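# Move the bone from the tray onto the table

## Task

Lift the bone out of the tray and set it down on the table next to the tray. The apple, the ball and the root must all stay inside the tray.

## Robot and tools

Robot: two arms. left_arm has a left hand and sits on the +y side. right_arm has a right hand and sits on the -y side. Calibrated base positions in the scene frame: left_arm (-0.020, +0.273, +0.007) m, right_arm (-0.021, -0.325, +0.036) m, each turned only slightly about z. The scene frame has its origin at table-top height, halfway between the nominal bases, with +z up and +x pointing out over the table. Arm names are not image sides. A fixed camera stand is behind the arms. Loose objects may sometimes get a small push from outside.

Hand point: a point fixed to the palm, about 0.15 m from the wrist flange along the fingers and 0.05 m in front of the palm. Its +z runs along straight fingers and +y points out of the palm. On the right hand +x points away from the thumb; on the left hand +x points toward the thumb. Straight fingers extend 0.06 to 0.07 m past the point, 0.06 m behind it along -y. A wrist bracket on the little-finger side can strike objects. With the thumb turned in front of the palm, the hand can grip objects roughly 0.035 to 0.065 m thick, or a handle down to about 0.025 m.

Row format, used by both execute_actions and move: 28 numbers, each in [-1, 1]. Always send all 28, even if only one arm moves. First left_arm: dx, dy, dz, rx, ry, rz, then thumb_turn, thumb_bend, index, middle, ring, little, force_limit, speed. Then right_arm in the same 14-number order.
- Pose numbers (dx to rz) are offsets, not poses. They are measured from that arm's Hand target as it stood when the action or move began, along that Hand target's own axes. 1.0 equals 0.6 m or 180 degrees. rx, ry, rz form one rotation vector. Every row of an action is counted from that same start, not from the row before it. Sending the same offset again moves the arm further. Six zeros re-command the current Hand target.
- Hand numbers are absolute targets. -1 means open (thumb beside the palm, fingers straight) and +1 means closed (thumb in front of the palm, fingers curled). force_limit runs from about 0 N at -1 to 10 N at +1 (15 N for the two thumb motors). speed rises from near zero at -1 to full speed at +0.48 and above. For a gentle grip, close at speed -0.94 or lower. No value means "unchanged". To leave a hand as it is, resend the last eight numbers actually carried out for it. If nothing has been sent to it yet, use its hand_measured values plus its hand_force_limit and hand_speed.

Tools:
- execute_actions(actions, cameras): actions is a list of actions. Each action has up to 15 rows, one per 1/30 s step. A short action repeats its last row for the rest of the 15 steps. cameras is a list of names, ["all"], or []. An empty actions list returns images.
- move(target, speed, blend, blocking, cameras): target is one row or a list of up to 15 rows. All rows are offsets from the same starting Hand targets, and the hand numbers are as above. speed is the top path speed in m/s, 0.002 to 4.3, default 0.25; turning is limited to twice that in rad/s. Give one value, or one per target. blend is a corner-rounding distance in m; 0 stops at each target. The whole list must finish within 10 s. With blocking=false the call returns after about 0.5 s while the motion continues. The result adds a "move:" line with the ending (done, off_target, moving, held, fault) and any limits (paced, held).
- wait(seconds 0 to 10, cameras): lets time run with the last commands held.
- stop(cameras): brakes a running move.
- zoom_image(camera, region [x0, y0, x1, y1]): enlarges part of the newest image from cam_head_left, cam_head_right or cam_high. The region is at most 504 x 504 pixels. All images are 672x504.
- show_instructions(): shows the reference pages.
- finished_scene(scene=1): ends the scene for good.

Results: end_effector_position (m) and end_effector_quat_wxyz are given in each arm's own base frame. Hand target is the last commanded pose after clipping, and the next offsets count from it. hand_measured, hand_stopped_by (moving, target, force, stalled, fault) and hand_load_n list six values in motor order. A grip that slips shows up as hand_load_n falling toward 0. Results also include joint positions, velocities, torques and motor temperatures.

Behaviour: the hand often stops 1 to 3 cm short of its target, usually low, and sometimes up to 5 cm. Sending the next command, even all zeros, asks for the target again. Orientation is clipped to within 40 degrees of the current one on each step. Small turns can move the hand point a lot. Keep paths away from an arm's own base. Moves do not avoid obstacles or the other arm.

Avoid: dropping the bone or releasing it while it moves, fast impacts, and hard presses on the table or tray. Never let the two hands touch or squeeze each other; that can end the scene. Do not knock anything off the table, as that fails the task. Long holds or stretched poses heat the motors: a MOTOR HOT line appears at 85 °C, and at 100 °C the arm drops and stays faulted for 30 to 60 s or more.

Each tool is called after ">>>" by a JSON object that holds its "api" and its "payload", one argument or row to a line.

Reference images:

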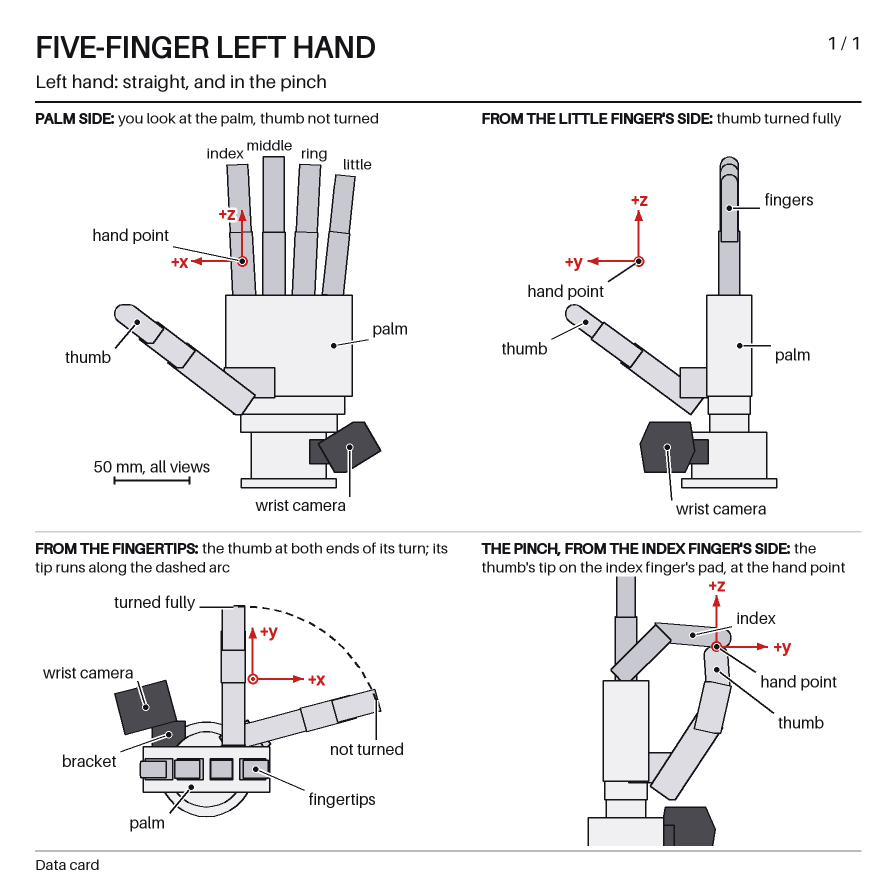

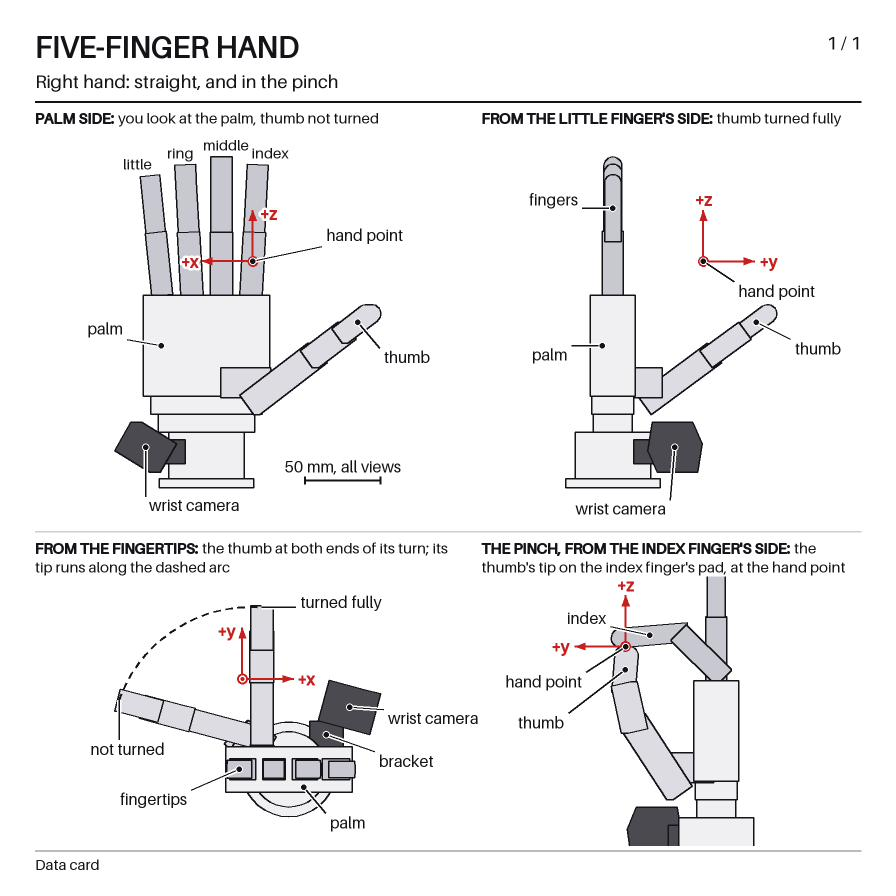

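## Session

>>> {"api": "execute_actions", "payload": {
  "actions": []
}}

Scene clock: 0.00 s.
left_arm: end_effector_position=(+0.5173, -0.2690, +0.1864) hand_measured=(-1.000, -1.000, -1.000, -1.000, -1.000, -1.000) hand_load_n=(+0.0, +0.0, -0.5, +0.0, +0.0, +0.0) hand_stopped_by=(target, target, target, target, target, target) hand_force_limit=0.00 hand_speed=-0.80 end_effector_quat_wxyz=(+0.043, -0.168, +0.984, +0.030) | right_arm: end_effector_position=(+0.2481, -0.2099, +0.1578) hand_measured=(-1.000, -1.000, -1.000, -1.000, -1.000, -1.000) hand_load_n=(+0.0, +0.0, +0.0, +0.0, +0.5, +0.0) hand_stopped_by=(target, target, target, target, target, target) hand_force_limit=0.00 hand_speed=-0.80 end_effector_quat_wxyz=(+0.502, +0.814, -0.206, -0.208)
Joint positions: left_arm=[-0.538 2.059 2.114 -1.599 -0.103 0.696] | right_arm=[-0.152 1.771 1.029 -1.637 0.937 -0.802]
Joint velocities: within noise
Joint torques (N m): no reading
Motor temperatures (°C): left_arm=[22 27 24 27 24 24] | right_arm=[22 29 23 25 23 25]
Heat: left arm: hottest shoulder 27 °C; right arm: hottest shoulder 29 °C.
Hand target: left_arm +0.5223, -0.2720, +0.1880; +0.048, -0.168, +0.984, +0.026 | right_arm +0.2533, -0.2108, +0.1625; +0.501, +0.815, -0.211, -0.200

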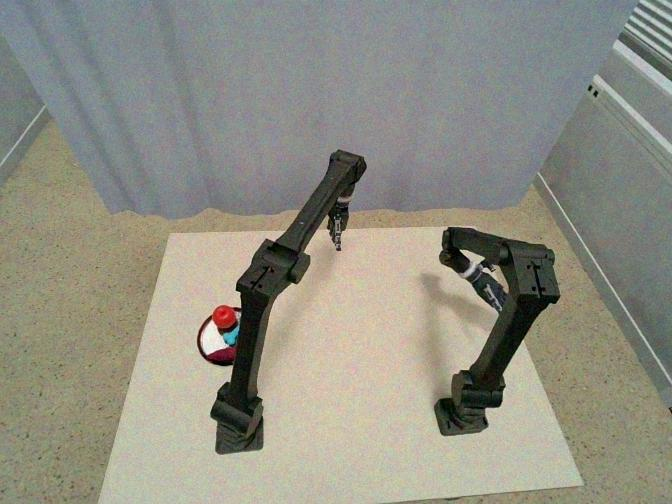

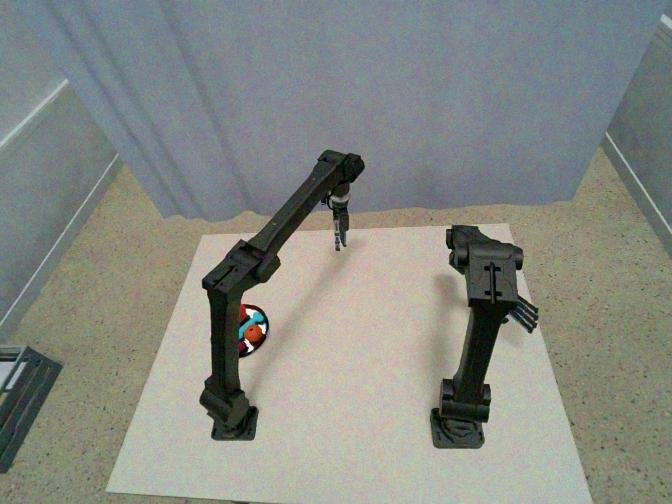

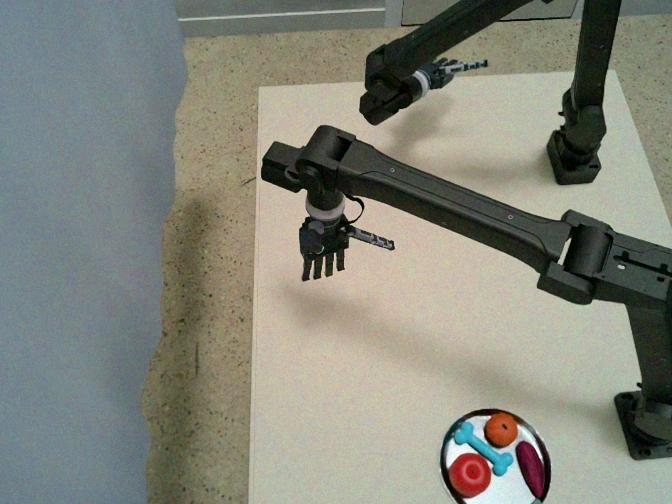

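>>> {"api": "zoom_image", "payload": {
  "camera": "cam_high",
  "region": [420, 390, 580, 504]
}}

>>> {"api": "zoom_image", "payload": {
  "camera": "cam_head_right",
  "region": [190, 280, 310, 370]
}}

>>> {"api": "zoom_image", "payload": {
  "camera": "cam_head_left",
  "region": [170, 280, 290, 370]
}}

Scaled by 3.150 from the camera's 672x504 image, which has a finer 960x720 frame.

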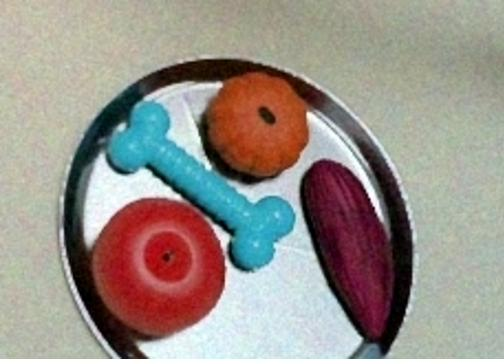

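Scaled by 4.200 from the camera's 672x504 image, which has a finer 960x720 frame.

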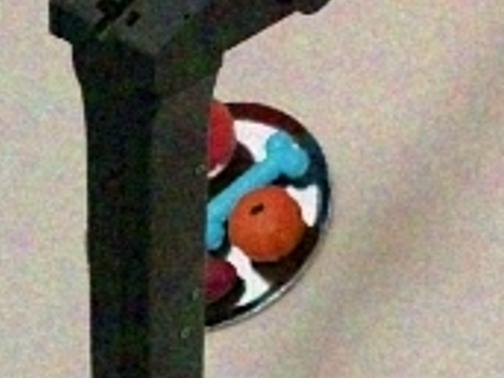

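Scaled by 4.200 from the camera's 672x504 image, which has a finer 960x720 frame.

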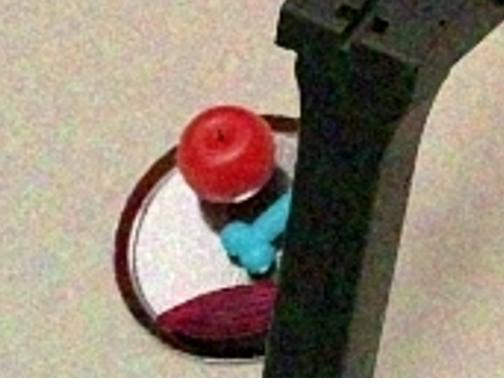

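>>> {"api": "move", "payload": {
  "target": [
    [-0.2847, 0.9423, 0.0292, -0.0345, 0.0117, -0.3319, -1, -1, -1, -1, -1, -1, 0.0, -0.8, -0.1172, -0.0382, -0.4393, 0.3611, 0.0228, 0.0417, 1, -0.4, -0.25, -0.25, -1, -1, -0.3, 0.2],
    [-0.2847, 0.9423, 0.0292, -0.0345, 0.0117, -0.3319, -1, -1, -1, -1, -1, -1, 0.0, -0.8, -0.4413, -0.3802, -0.8492, 0.6056, 0.0382, 0.0698, 1, -0.4, -0.25, -0.25, -1, -1, -0.3, 0.2]
  ],
  "blend": [0.06, 0],
  "speed": 0.35,
  "cameras": ["all"]
}}

Scene clock: 267.33 s.
left_arm: end_effector_position=(+0.4825, +0.3155, +0.2076) hand_measured=(-1.000, -1.000, -1.000, -1.000, -1.000, -1.000) hand_load_n=(+0.0, +0.0, +0.0, +0.0, +0.0, +0.0) hand_stopped_by=(target, target, target, target, target, target) hand_force_limit=0.00 hand_speed=-0.80 end_effector_quat_wxyz=(+0.023, -0.644, +0.763, +0.049) | right_arm: end_effector_position=(+0.3378, +0.3950, +0.1973) hand_measured=(+1.000, -0.400, -0.250, -0.250, -1.000, -1.000) hand_load_n=(+0.0, +0.0, +0.0, +0.0, +0.0, +0.0) hand_stopped_by=(target, target, target, target, target, target) hand_force_limit=-0.30 hand_speed=0.20 end_effector_quat_wxyz=(-0.336, +0.871, -0.329, +0.145)
Joint positions: left_arm=[0.52 2.042 2.142 -1.643 -0.105 0.689] | right_arm=[0.811 1.356 1.147 -0.613 0.005 -0.04]
Joint torques (N m): left_arm=[-0.44 -19.31 12.27 -0.27 -0.12 0.1] | right_arm=[-1.26 -11.69 8.01 2.09 0.03 0.18]
Motor temperatures (°C): left_arm=[22 33 35 27 23 22] | right_arm=[22 30 28 24 22 24]
Heat: left arm: hottest elbow 35 °C; right arm: hottest shoulder 30 °C.
Hand target: left_arm +0.4952, +0.3178, +0.2085; +0.029, -0.639, +0.768, +0.047 | right_arm +0.3394, +0.3999, +0.2001; -0.345, +0.865, -0.334, +0.145
Off the commanded pose: left_arm 0.013 m, 1 deg | right_arm 0.006 m, 1 deg.
move: off_target (left_arm)

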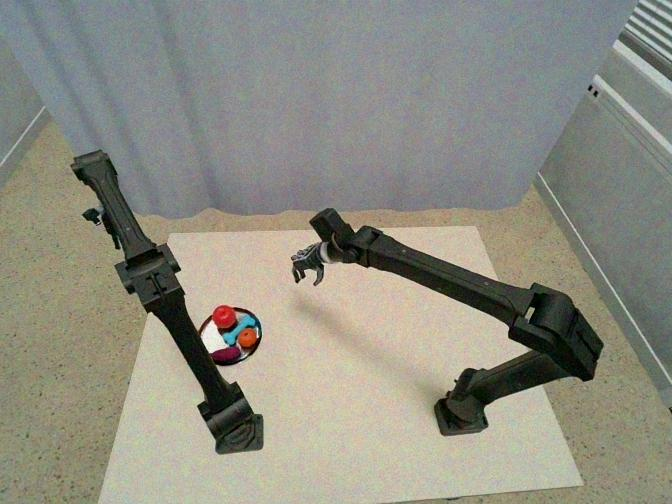

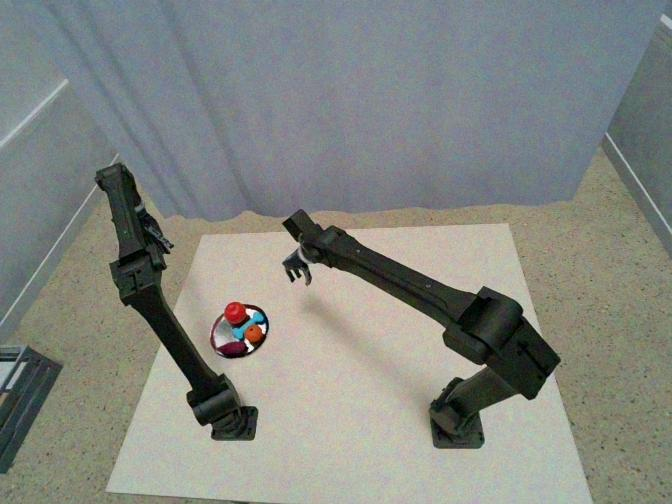

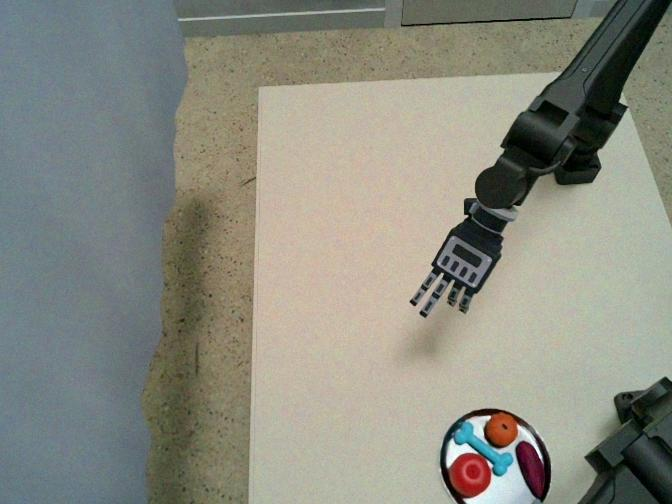

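>>> {"api": "zoom_image", "payload": {
  "camera": "cam_head_left",
  "region": [185, 295, 275, 370]
}}

>>> {"api": "zoom_image", "payload": {
  "camera": "cam_head_right",
  "region": [195, 290, 285, 365]
}}

>>> {"api": "zoom_image", "payload": {
  "camera": "cam_high",
  "region": [436, 404, 556, 504]
}}

Scaled by 5.600 from the camera's 672x504 image, which has a finer 960x720 frame.

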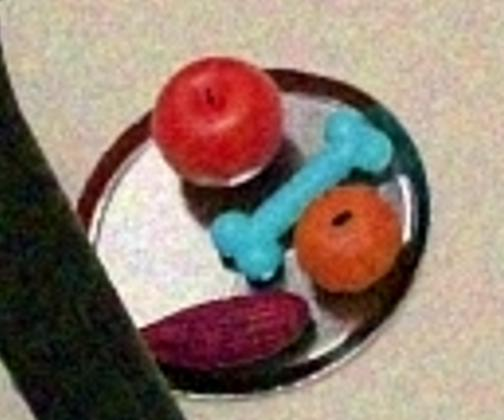

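Scaled by 5.600 from the camera's 672x504 image, which has a finer 960x720 frame.

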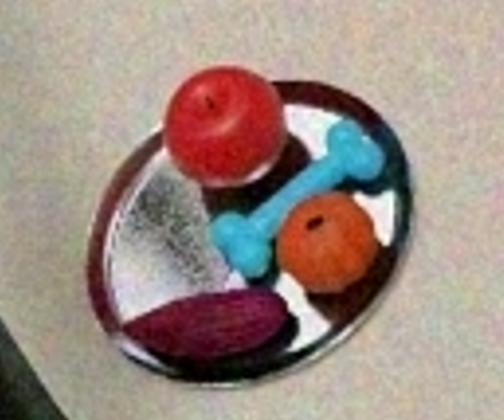

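Scaled by 4.200 from the camera's 672x504 image, which has a finer 960x720 frame.

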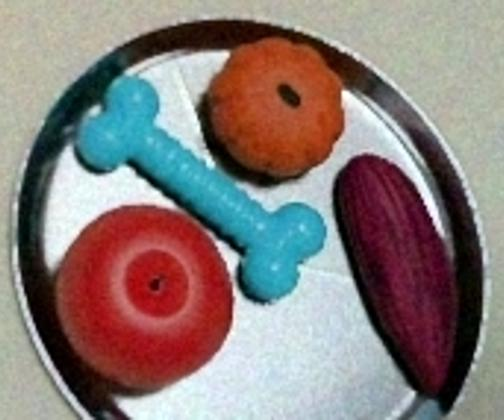

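>>> {"api": "zoom_image", "payload": {
  "camera": "cam_high",
  "region": [390, 200, 530, 330]
}}

>>> {"api": "zoom_image", "payload": {
  "camera": "cam_head_left",
  "region": [270, 200, 370, 300]
}}

>>> {"api": "zoom_image", "payload": {
  "camera": "cam_head_right",
  "region": [260, 200, 360, 300]
}}

Scaled by 3.600 from the camera's 672x504 image, which has a finer 960x720 frame.

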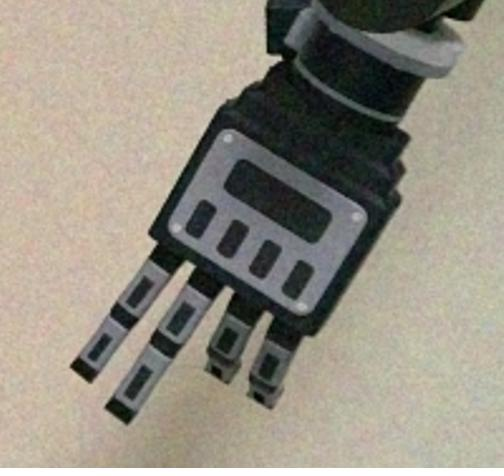

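Scaled by 5.040 from the camera's 672x504 image, which has a finer 960x720 frame.

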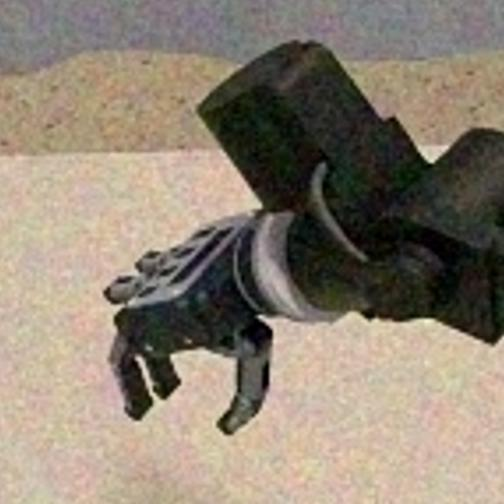

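Scaled by 5.040 from the camera's 672x504 image, which has a finer 960x720 frame.

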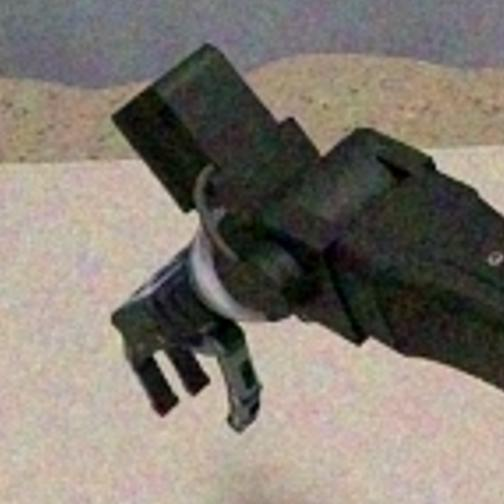

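>>> {"api": "move", "payload": {
  "target": [0, 0, 0, 0, 0, 0, -1, -1, -1, -1, -1, -1, 0.0, -0.8, -0.2233, -0.0735, 0.25, 0.1172, 0.0076, 0.0135, 1, -0.25, -0.25, -0.25, -1, -1, -0.3, 0.2],
  "speed": 0.25,
  "cameras": ["all"]
}}

>>> {"api": "zoom_image", "payload": {
  "camera": "cam_head_left",
  "region": [190, 270, 290, 370]
}}

>>> {"api": "zoom_image", "payload": {
  "camera": "cam_head_right",
  "region": [190, 260, 290, 360]
}}

>>> {"api": "zoom_image", "payload": {
  "camera": "cam_high",
  "region": [416, 334, 576, 504]
}}

Scene clock: 312.53 s.
left_arm: end_effector_position=(+0.4825, +0.3155, +0.2076) hand_measured=(-1.000, -1.000, -1.000, -1.000, -1.000, -1.000) hand_load_n=(+0.0, +0.0, +0.0, +0.0, +0.0, +0.0) hand_stopped_by=(target, target, target, target, target, target) hand_force_limit=0.00 hand_speed=-0.80 end_effector_quat_wxyz=(+0.023, -0.644, +0.763, +0.049) | right_arm: end_effector_position=(+0.3264, +0.5735, +0.0943) hand_measured=(+1.000, -0.250, -0.250, -0.250, -1.000, -1.000) hand_load_n=(+0.0, +0.0, +0.0, +0.0, +0.0, +0.0) hand_stopped_by=(target, target, target, target, target, target) hand_force_limit=-0.30 hand_speed=0.20 end_effector_quat_wxyz=(-0.470, +0.797, -0.318, +0.207)
Joint positions: left_arm=[0.52 2.042 2.142 -1.643 -0.105 0.689] | right_arm=[1.077 1.703 1.087 0.105 0.264 0.111]
Joint torques (N m): left_arm=[-0.44 -19.31 12.29 -0.28 -0.12 0.1] | right_arm=[-1.67 -16.97 9.25 2.43 0.12 0.16]
Heat: left arm: hottest elbow 37 °C; right arm: hottest shoulder 30 °C.
Hand target: left_arm +0.4952, +0.3178, +0.2085; +0.029, -0.639, +0.768, +0.047 | right_arm +0.3341, +0.5895, +0.1197; -0.496, +0.779, -0.324, +0.207
Off the commanded pose: left_arm 0.013 m, 1 deg | right_arm 0.031 m, 4 deg.
move: off_target (left_arm, right_arm)

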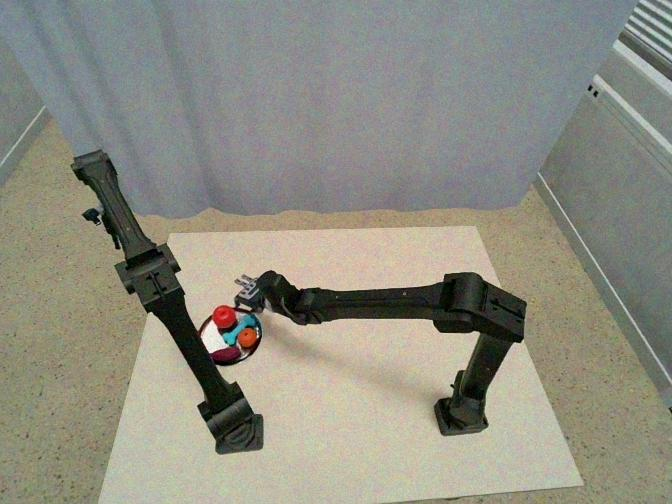

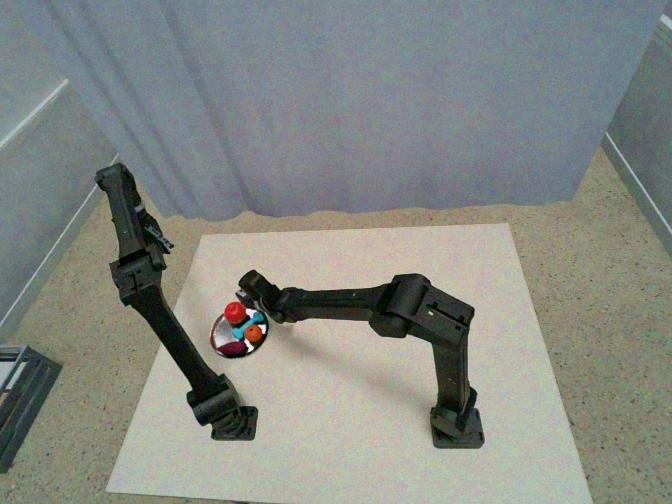

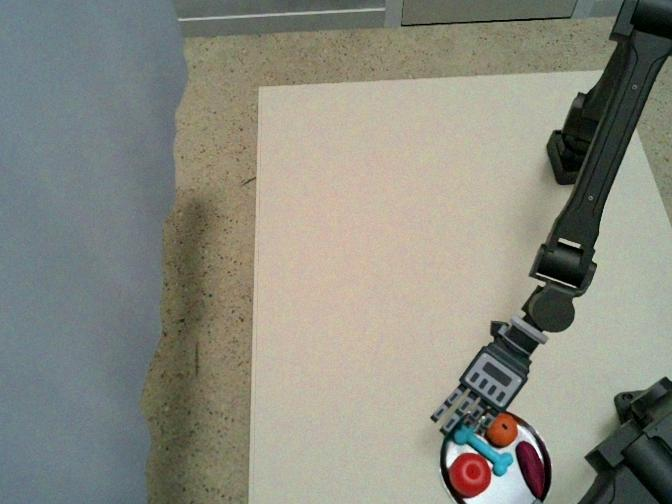

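Scaled by 5.040 from the camera's 672x504 image, which has a finer 960x720 frame.

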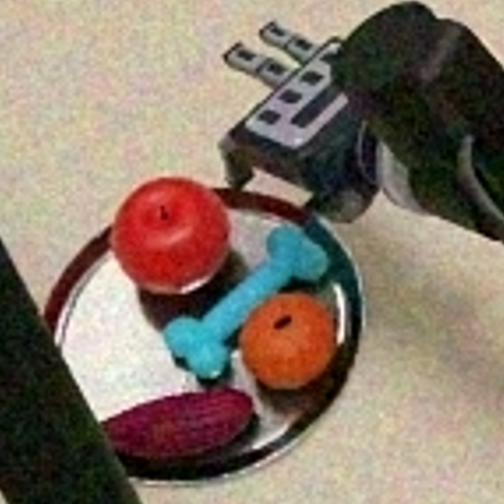

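Scaled by 5.040 from the camera's 672x504 image, which has a finer 960x720 frame.

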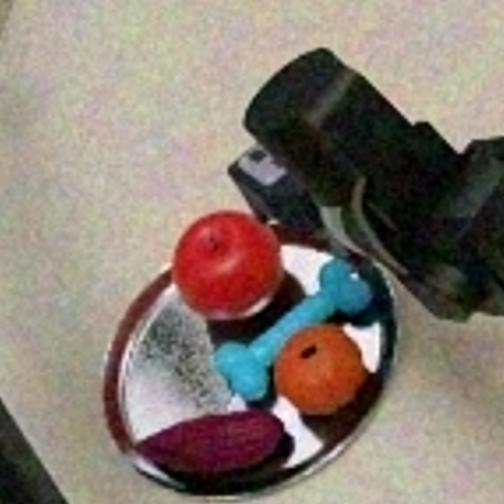

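Scaled by 2.965 from the camera's 672x504 image, which has a finer 960x720 frame.

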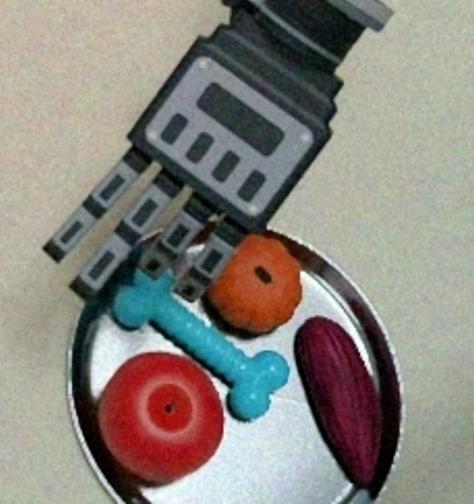

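>>> {"api": "move", "payload": {
  "target": [0, 0, 0, 0, 0, 0, -1, -1, -1, -1, -1, -1, 0.0, -0.8, 0.0098, 0.0308, 0.0532, -0.0389, 0, 0, 1, -0.7, -0.25, -0.25, -1, -1, -0.3, 0.2],
  "speed": 0.1,
  "cameras": ["all"]
}}

>>> {"api": "zoom_image", "payload": {
  "camera": "cam_head_left",
  "region": [190, 280, 280, 370]
}}

>>> {"api": "zoom_image", "payload": {
  "camera": "cam_head_right",
  "region": [200, 270, 290, 360]
}}

>>> {"api": "zoom_image", "payload": {
  "camera": "cam_high",
  "region": [416, 364, 556, 504]
}}

Scene clock: 370.47 s.
left_arm: end_effector_position=(+0.4825, +0.3155, +0.2076) hand_measured=(-1.000, -1.000, -1.000, -1.000, -1.000, -1.000) hand_load_n=(+0.0, +0.0, +0.0, +0.0, +0.0, +0.5) hand_stopped_by=(target, target, target, target, target, target) hand_force_limit=0.00 hand_speed=-0.80 end_effector_quat_wxyz=(+0.023, -0.644, +0.763, +0.049) | right_arm: end_effector_position=(+0.3391, +0.5801, +0.0633) hand_measured=(+1.000, -0.700, -0.250, -0.250, -1.000, -1.000) hand_load_n=(+0.0, +0.0, +0.0, +0.0, +0.0, +0.0) hand_stopped_by=(target, target, target, target, target, target) hand_force_limit=-0.30 hand_speed=0.20 end_effector_quat_wxyz=(-0.426, +0.822, -0.328, +0.187)
Joint positions: left_arm=[0.52 2.042 2.142 -1.643 -0.105 0.689] | right_arm=[1.052 1.789 1.18 -0.013 0.225 0.125]
Joint torques (N m): left_arm=[-0.44 -19.37 12.3 -0.28 -0.12 0.1] | right_arm=[-1.9 -17.44 11.14 1.51 0 0.14]
Heat: left arm: hottest elbow 39 °C; right arm: hottest shoulder 32 °C.
Hand target: left_arm +0.4952, +0.3178, +0.2085; +0.029, -0.639, +0.768, +0.047 | right_arm +0.3531, +0.6002, +0.0895; -0.448, +0.807, -0.336, +0.187
Off the commanded pose: left_arm 0.013 m, 1 deg | right_arm 0.036 m, 3 deg.
move: off_target (left_arm, right_arm)

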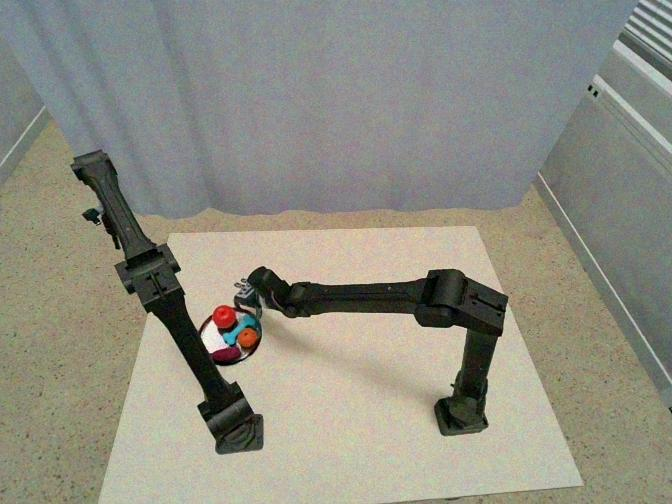

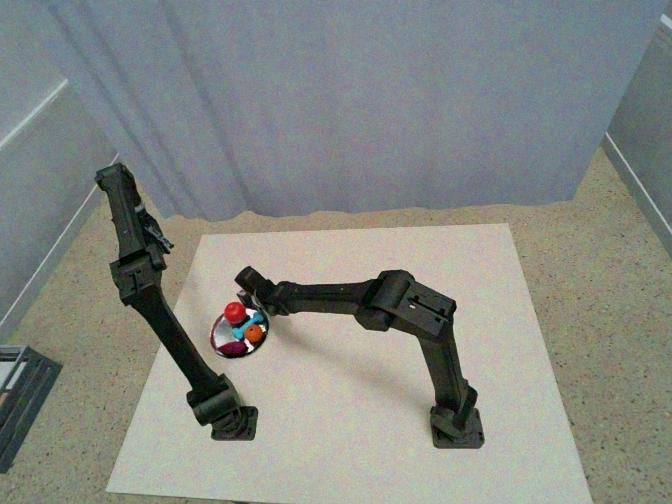

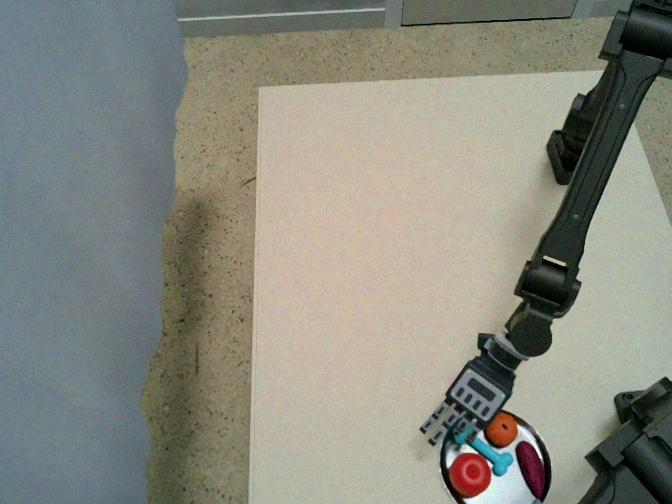

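Scaled by 5.600 from the camera's 672x504 image, which has a finer 960x720 frame.

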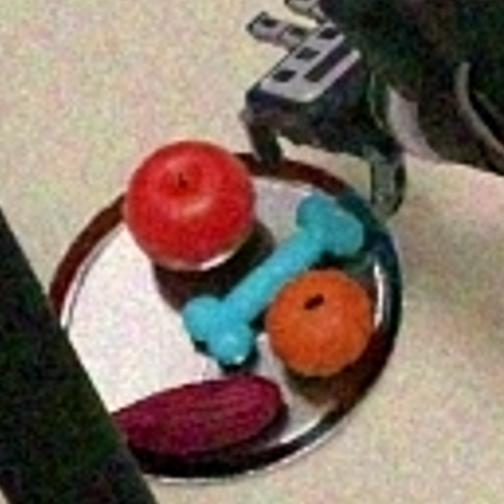

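Scaled by 5.600 from the camera's 672x504 image, which has a finer 960x720 frame.

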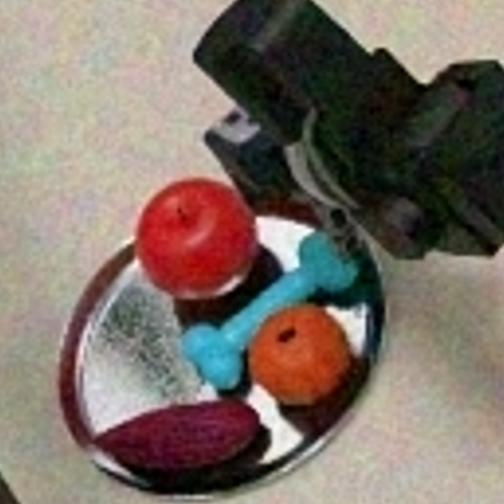

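Scaled by 3.600 from the camera's 672x504 image, which has a finer 960x720 frame.

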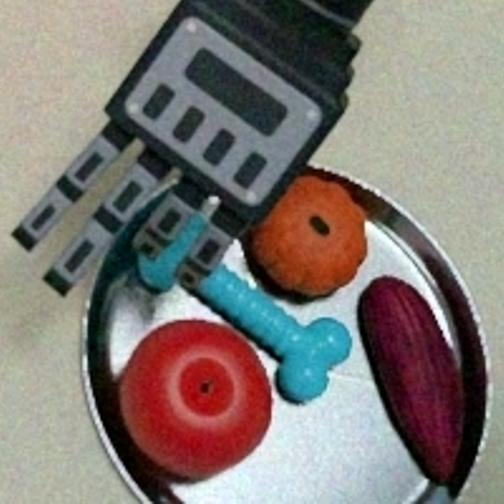

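>>> {"api": "move", "payload": {
  "target": [0, 0, 0, 0, 0, 0, -1, -1, -1, -1, -1, -1, 0.0, -0.8, -0.0052, 0.043, 0.0467, 0, 0, 0, 1, -0.8, -0.15, -0.3, -1, -1, -0.3, 0.2],
  "speed": 0.08,
  "cameras": ["all"]
}}

>>> {"api": "zoom_image", "payload": {
  "camera": "cam_head_left",
  "region": [190, 280, 280, 370]
}}

>>> {"api": "zoom_image", "payload": {
  "camera": "cam_high",
  "region": [416, 384, 536, 504]
}}

>>> {"api": "zoom_image", "payload": {
  "camera": "cam_head_right",
  "region": [200, 280, 290, 370]
}}

Scene clock: 410.00 s.
left_arm: end_effector_position=(+0.4825, +0.3155, +0.2076) hand_measured=(-1.000, -1.000, -1.000, -1.000, -1.000, -1.000) hand_load_n=(+0.0, +0.0, +0.0, +0.0, +0.0, +0.0) hand_stopped_by=(target, target, target, target, target, target) hand_force_limit=0.00 hand_speed=-0.80 end_effector_quat_wxyz=(+0.023, -0.644, +0.763, +0.049) | right_arm: end_effector_position=(+0.3411, +0.5837, +0.0208) hand_measured=(+1.000, -0.800, -0.150, -0.300, -1.000, -1.000) hand_load_n=(+0.0, +0.0, +0.0, +0.0, +0.0, +0.0) hand_stopped_by=(target, target, target, target, target, target) hand_force_limit=-0.30 hand_speed=0.20 end_effector_quat_wxyz=(-0.413, +0.829, -0.329, +0.185)
Joint positions: left_arm=[0.52 2.042 2.142 -1.643 -0.105 0.689] | right_arm=[1.052 1.87 1.182 0.038 0.225 0.126]
Joint torques (N m): left_arm=[-0.44 -19.37 12.3 -0.28 -0.12 0.1] | right_arm=[-1.96 -18.73 10.56 2.24 0.02 0.15]
Motor temperatures (°C): left_arm=[21 34 40 26 23 21] | right_arm=[21 32 35 23 21 24]
Heat: left arm: hottest elbow 40 °C; right arm: hottest elbow 35 °C.
Hand target: left_arm +0.4952, +0.3178, +0.2085; +0.029, -0.639, +0.768, +0.047 | right_arm +0.3581, +0.6096, +0.0528; -0.448, +0.807, -0.336, +0.186
Off the commanded pose: left_arm 0.013 m, 1 deg | right_arm 0.044 m, 5 deg.
move: off_target (left_arm, right_arm)

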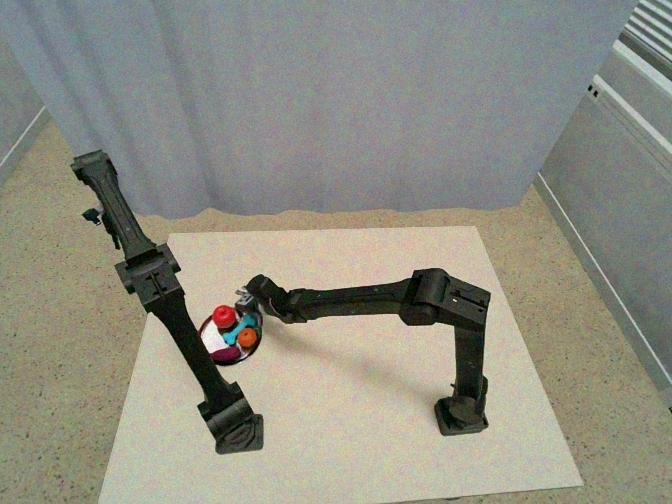

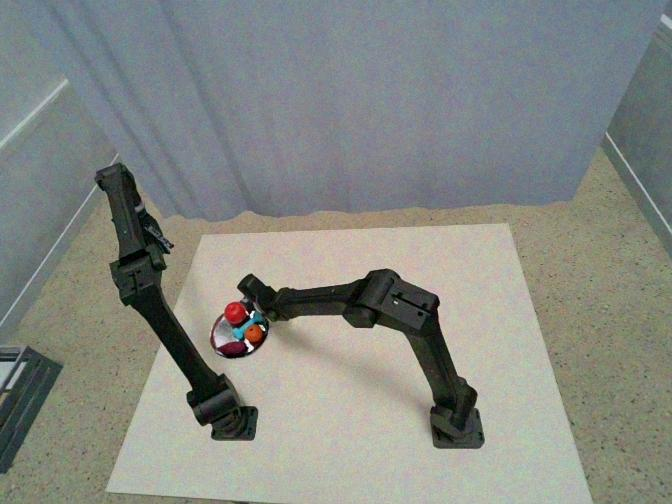

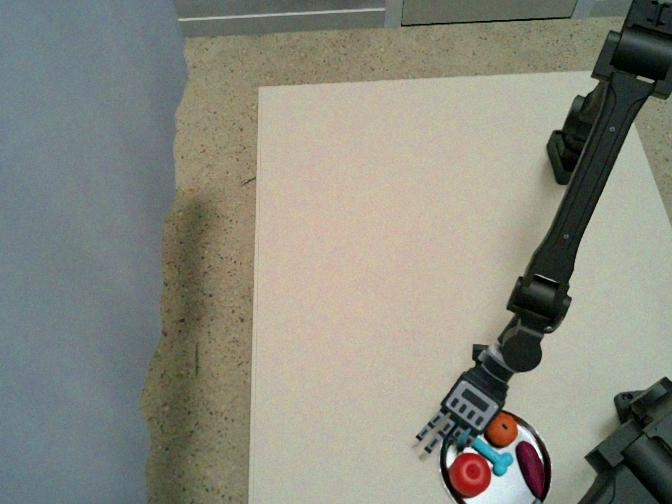

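Scaled by 5.600 from the camera's 672x504 image, which has a finer 960x720 frame.

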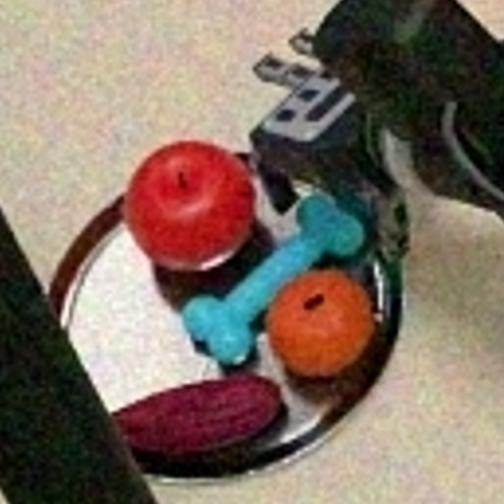

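Scaled by 4.200 from the camera's 672x504 image, which has a finer 960x720 frame.

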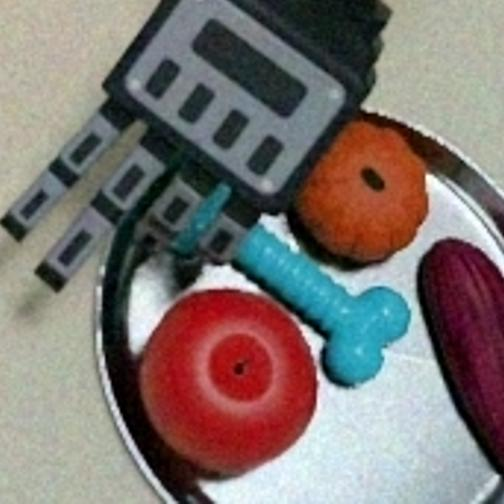

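Scaled by 5.600 from the camera's 672x504 image, which has a finer 960x720 frame.

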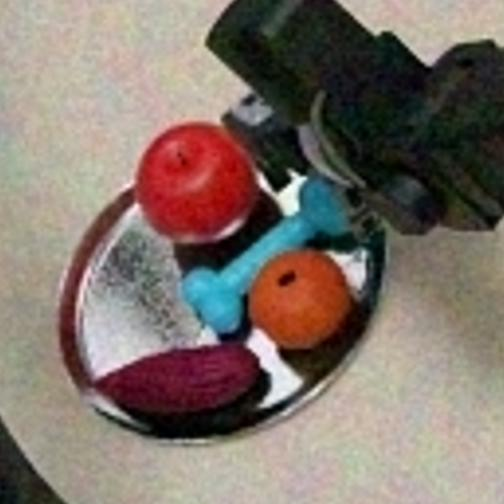

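>>> {"api": "zoom_image", "payload": {
  "camera": "cam_high",
  "region": [440, 410, 500, 460]
}}

>>> {"api": "zoom_image", "payload": {
  "camera": "cam_head_left",
  "region": [225, 295, 275, 345]
}}

>>> {"api": "zoom_image", "payload": {
  "camera": "cam_head_right",
  "region": [235, 295, 285, 345]
}}

Scaled by 8.400 from the camera's 672x504 image, which has a finer 960x720 frame.

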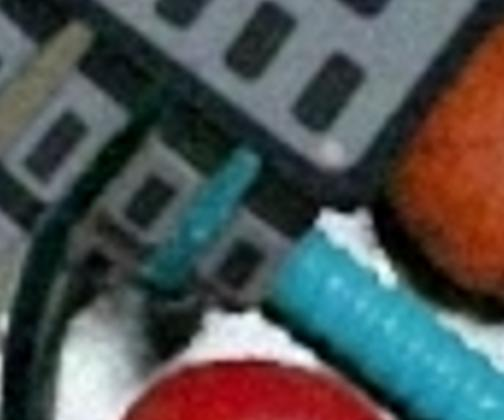

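Scaled by 10.080 from the camera's 672x504 image, which has a finer 960x720 frame.

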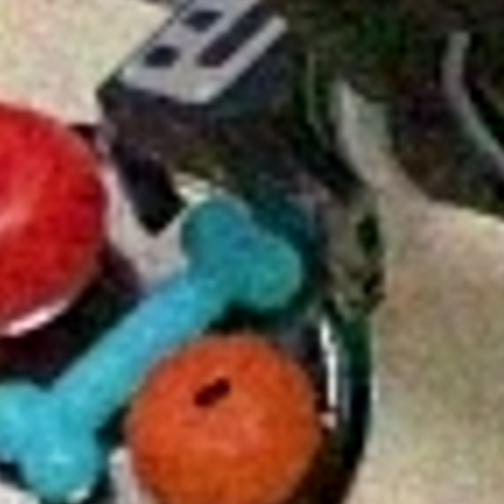

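Scaled by 10.080 from the camera's 672x504 image, which has a finer 960x720 frame.

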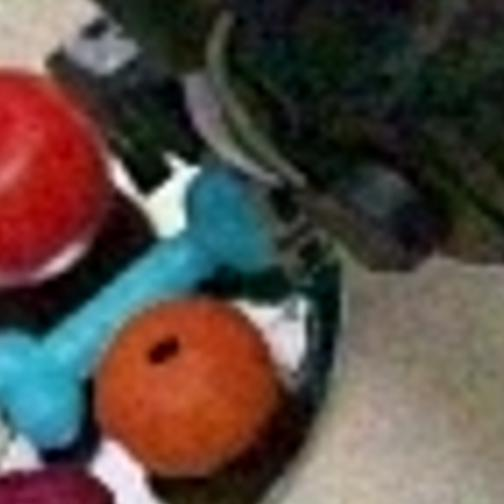

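>>> {"api": "move", "payload": {
  "target": [0, 0, 0, 0, 0, 0, -1, -1, -1, -1, -1, -1, 0.0, -0.8, 0.001, 0.0138, 0.0377, 0, 0, 0, 1, -0.75, -0.15, -0.3, -1, -1, -0.3, 0.2],
  "speed": 0.06,
  "cameras": ["all"]
}}

>>> {"api": "zoom_image", "payload": {
  "camera": "cam_head_left",
  "region": [225, 295, 275, 345]
}}

>>> {"api": "zoom_image", "payload": {
  "camera": "cam_high",
  "region": [440, 410, 500, 460]
}}

>>> {"api": "zoom_image", "payload": {
  "camera": "cam_head_right",
  "region": [235, 295, 285, 345]
}}

Scene clock: 447.67 s.
left_arm: end_effector_position=(+0.4825, +0.3155, +0.2076) hand_measured=(-1.000, -1.000, -1.000, -1.000, -1.000, -1.000) hand_load_n=(+0.0, +0.0, +0.0, +0.0, +0.0, +0.0) hand_stopped_by=(target, target, target, target, target, target) hand_force_limit=0.00 hand_speed=-0.80 end_effector_quat_wxyz=(+0.023, -0.644, +0.763, +0.049) | right_arm: end_effector_position=(+0.3510, +0.5938, +0.0045) hand_measured=(+1.000, -0.750, -0.150, -0.300, -1.000, -1.000) hand_load_n=(+0.0, +0.0, +0.0, +0.0, +0.0, +0.0) hand_stopped_by=(target, target, target, target, target, target) hand_force_limit=-0.30 hand_speed=0.20 end_effector_quat_wxyz=(-0.415, +0.827, -0.331, +0.184)
Joint positions: left_arm=[0.52 2.042 2.142 -1.643 -0.105 0.689] | right_arm=[1.045 1.925 1.214 0.064 0.219 0.126]
Joint torques (N m): left_arm=[-0.38 -19.31 12.29 -0.28 -0.12 0.1] | right_arm=[-1.96 -19.02 10.44 2.26 -0.02 0.12]
Heat: left arm: hottest elbow 41 °C; right arm: hottest elbow 36 °C.
Hand target: left_arm +0.4952, +0.3178, +0.2085; +0.029, -0.639, +0.768, +0.047 | right_arm +0.3691, +0.6196, +0.0338; -0.448, +0.807, -0.336, +0.186
Off the commanded pose: left_arm 0.013 m, 1 deg | right_arm 0.043 m, 4 deg.
move: off_target (left_arm, right_arm)

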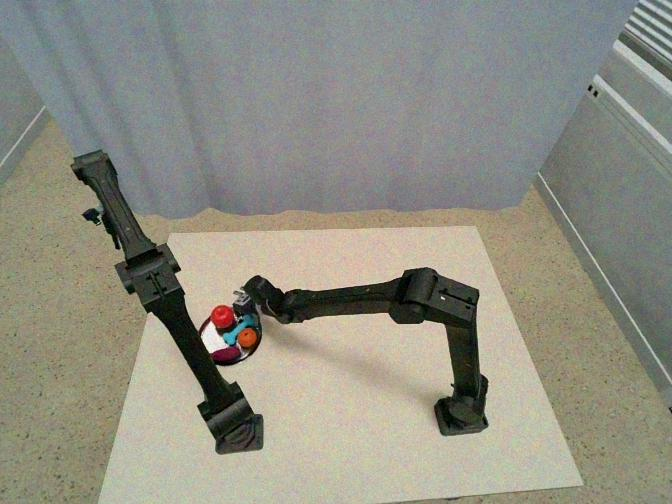

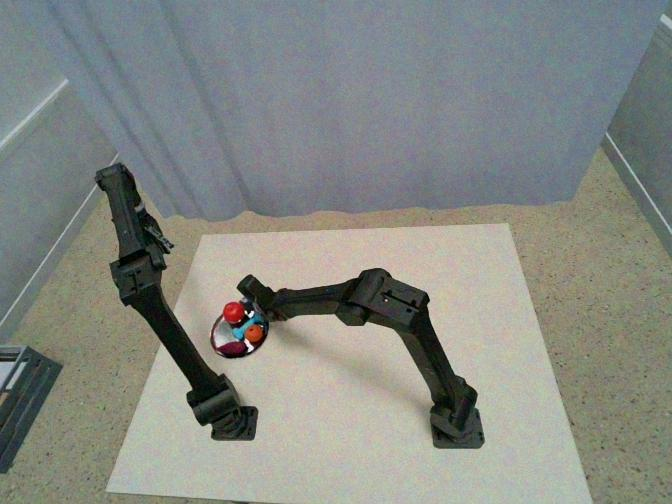

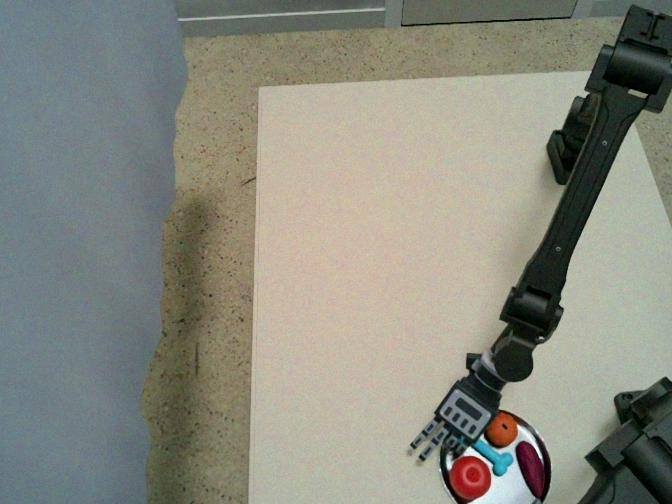

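Scaled by 10.080 from the camera's 672x504 image, which has a finer 960x720 frame.

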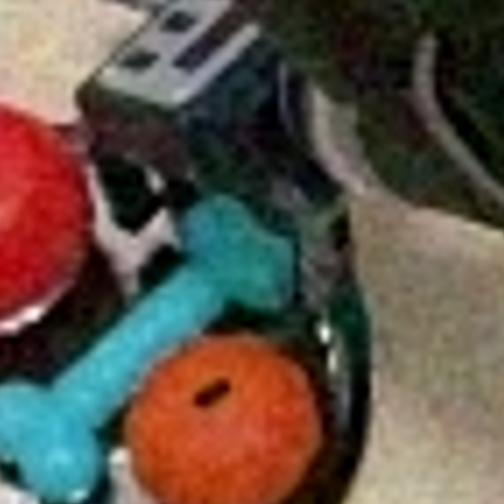

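Scaled by 8.400 from the camera's 672x504 image, which has a finer 960x720 frame.

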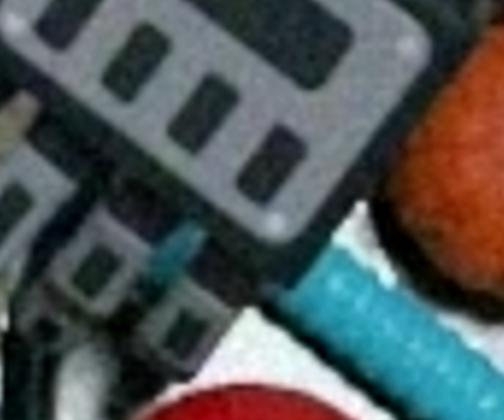

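Scaled by 10.080 from the camera's 672x504 image, which has a finer 960x720 frame.

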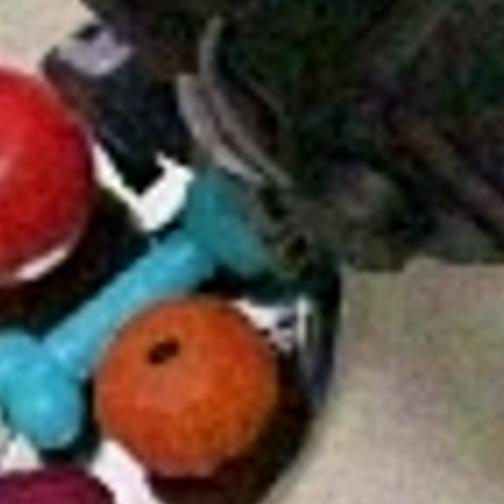

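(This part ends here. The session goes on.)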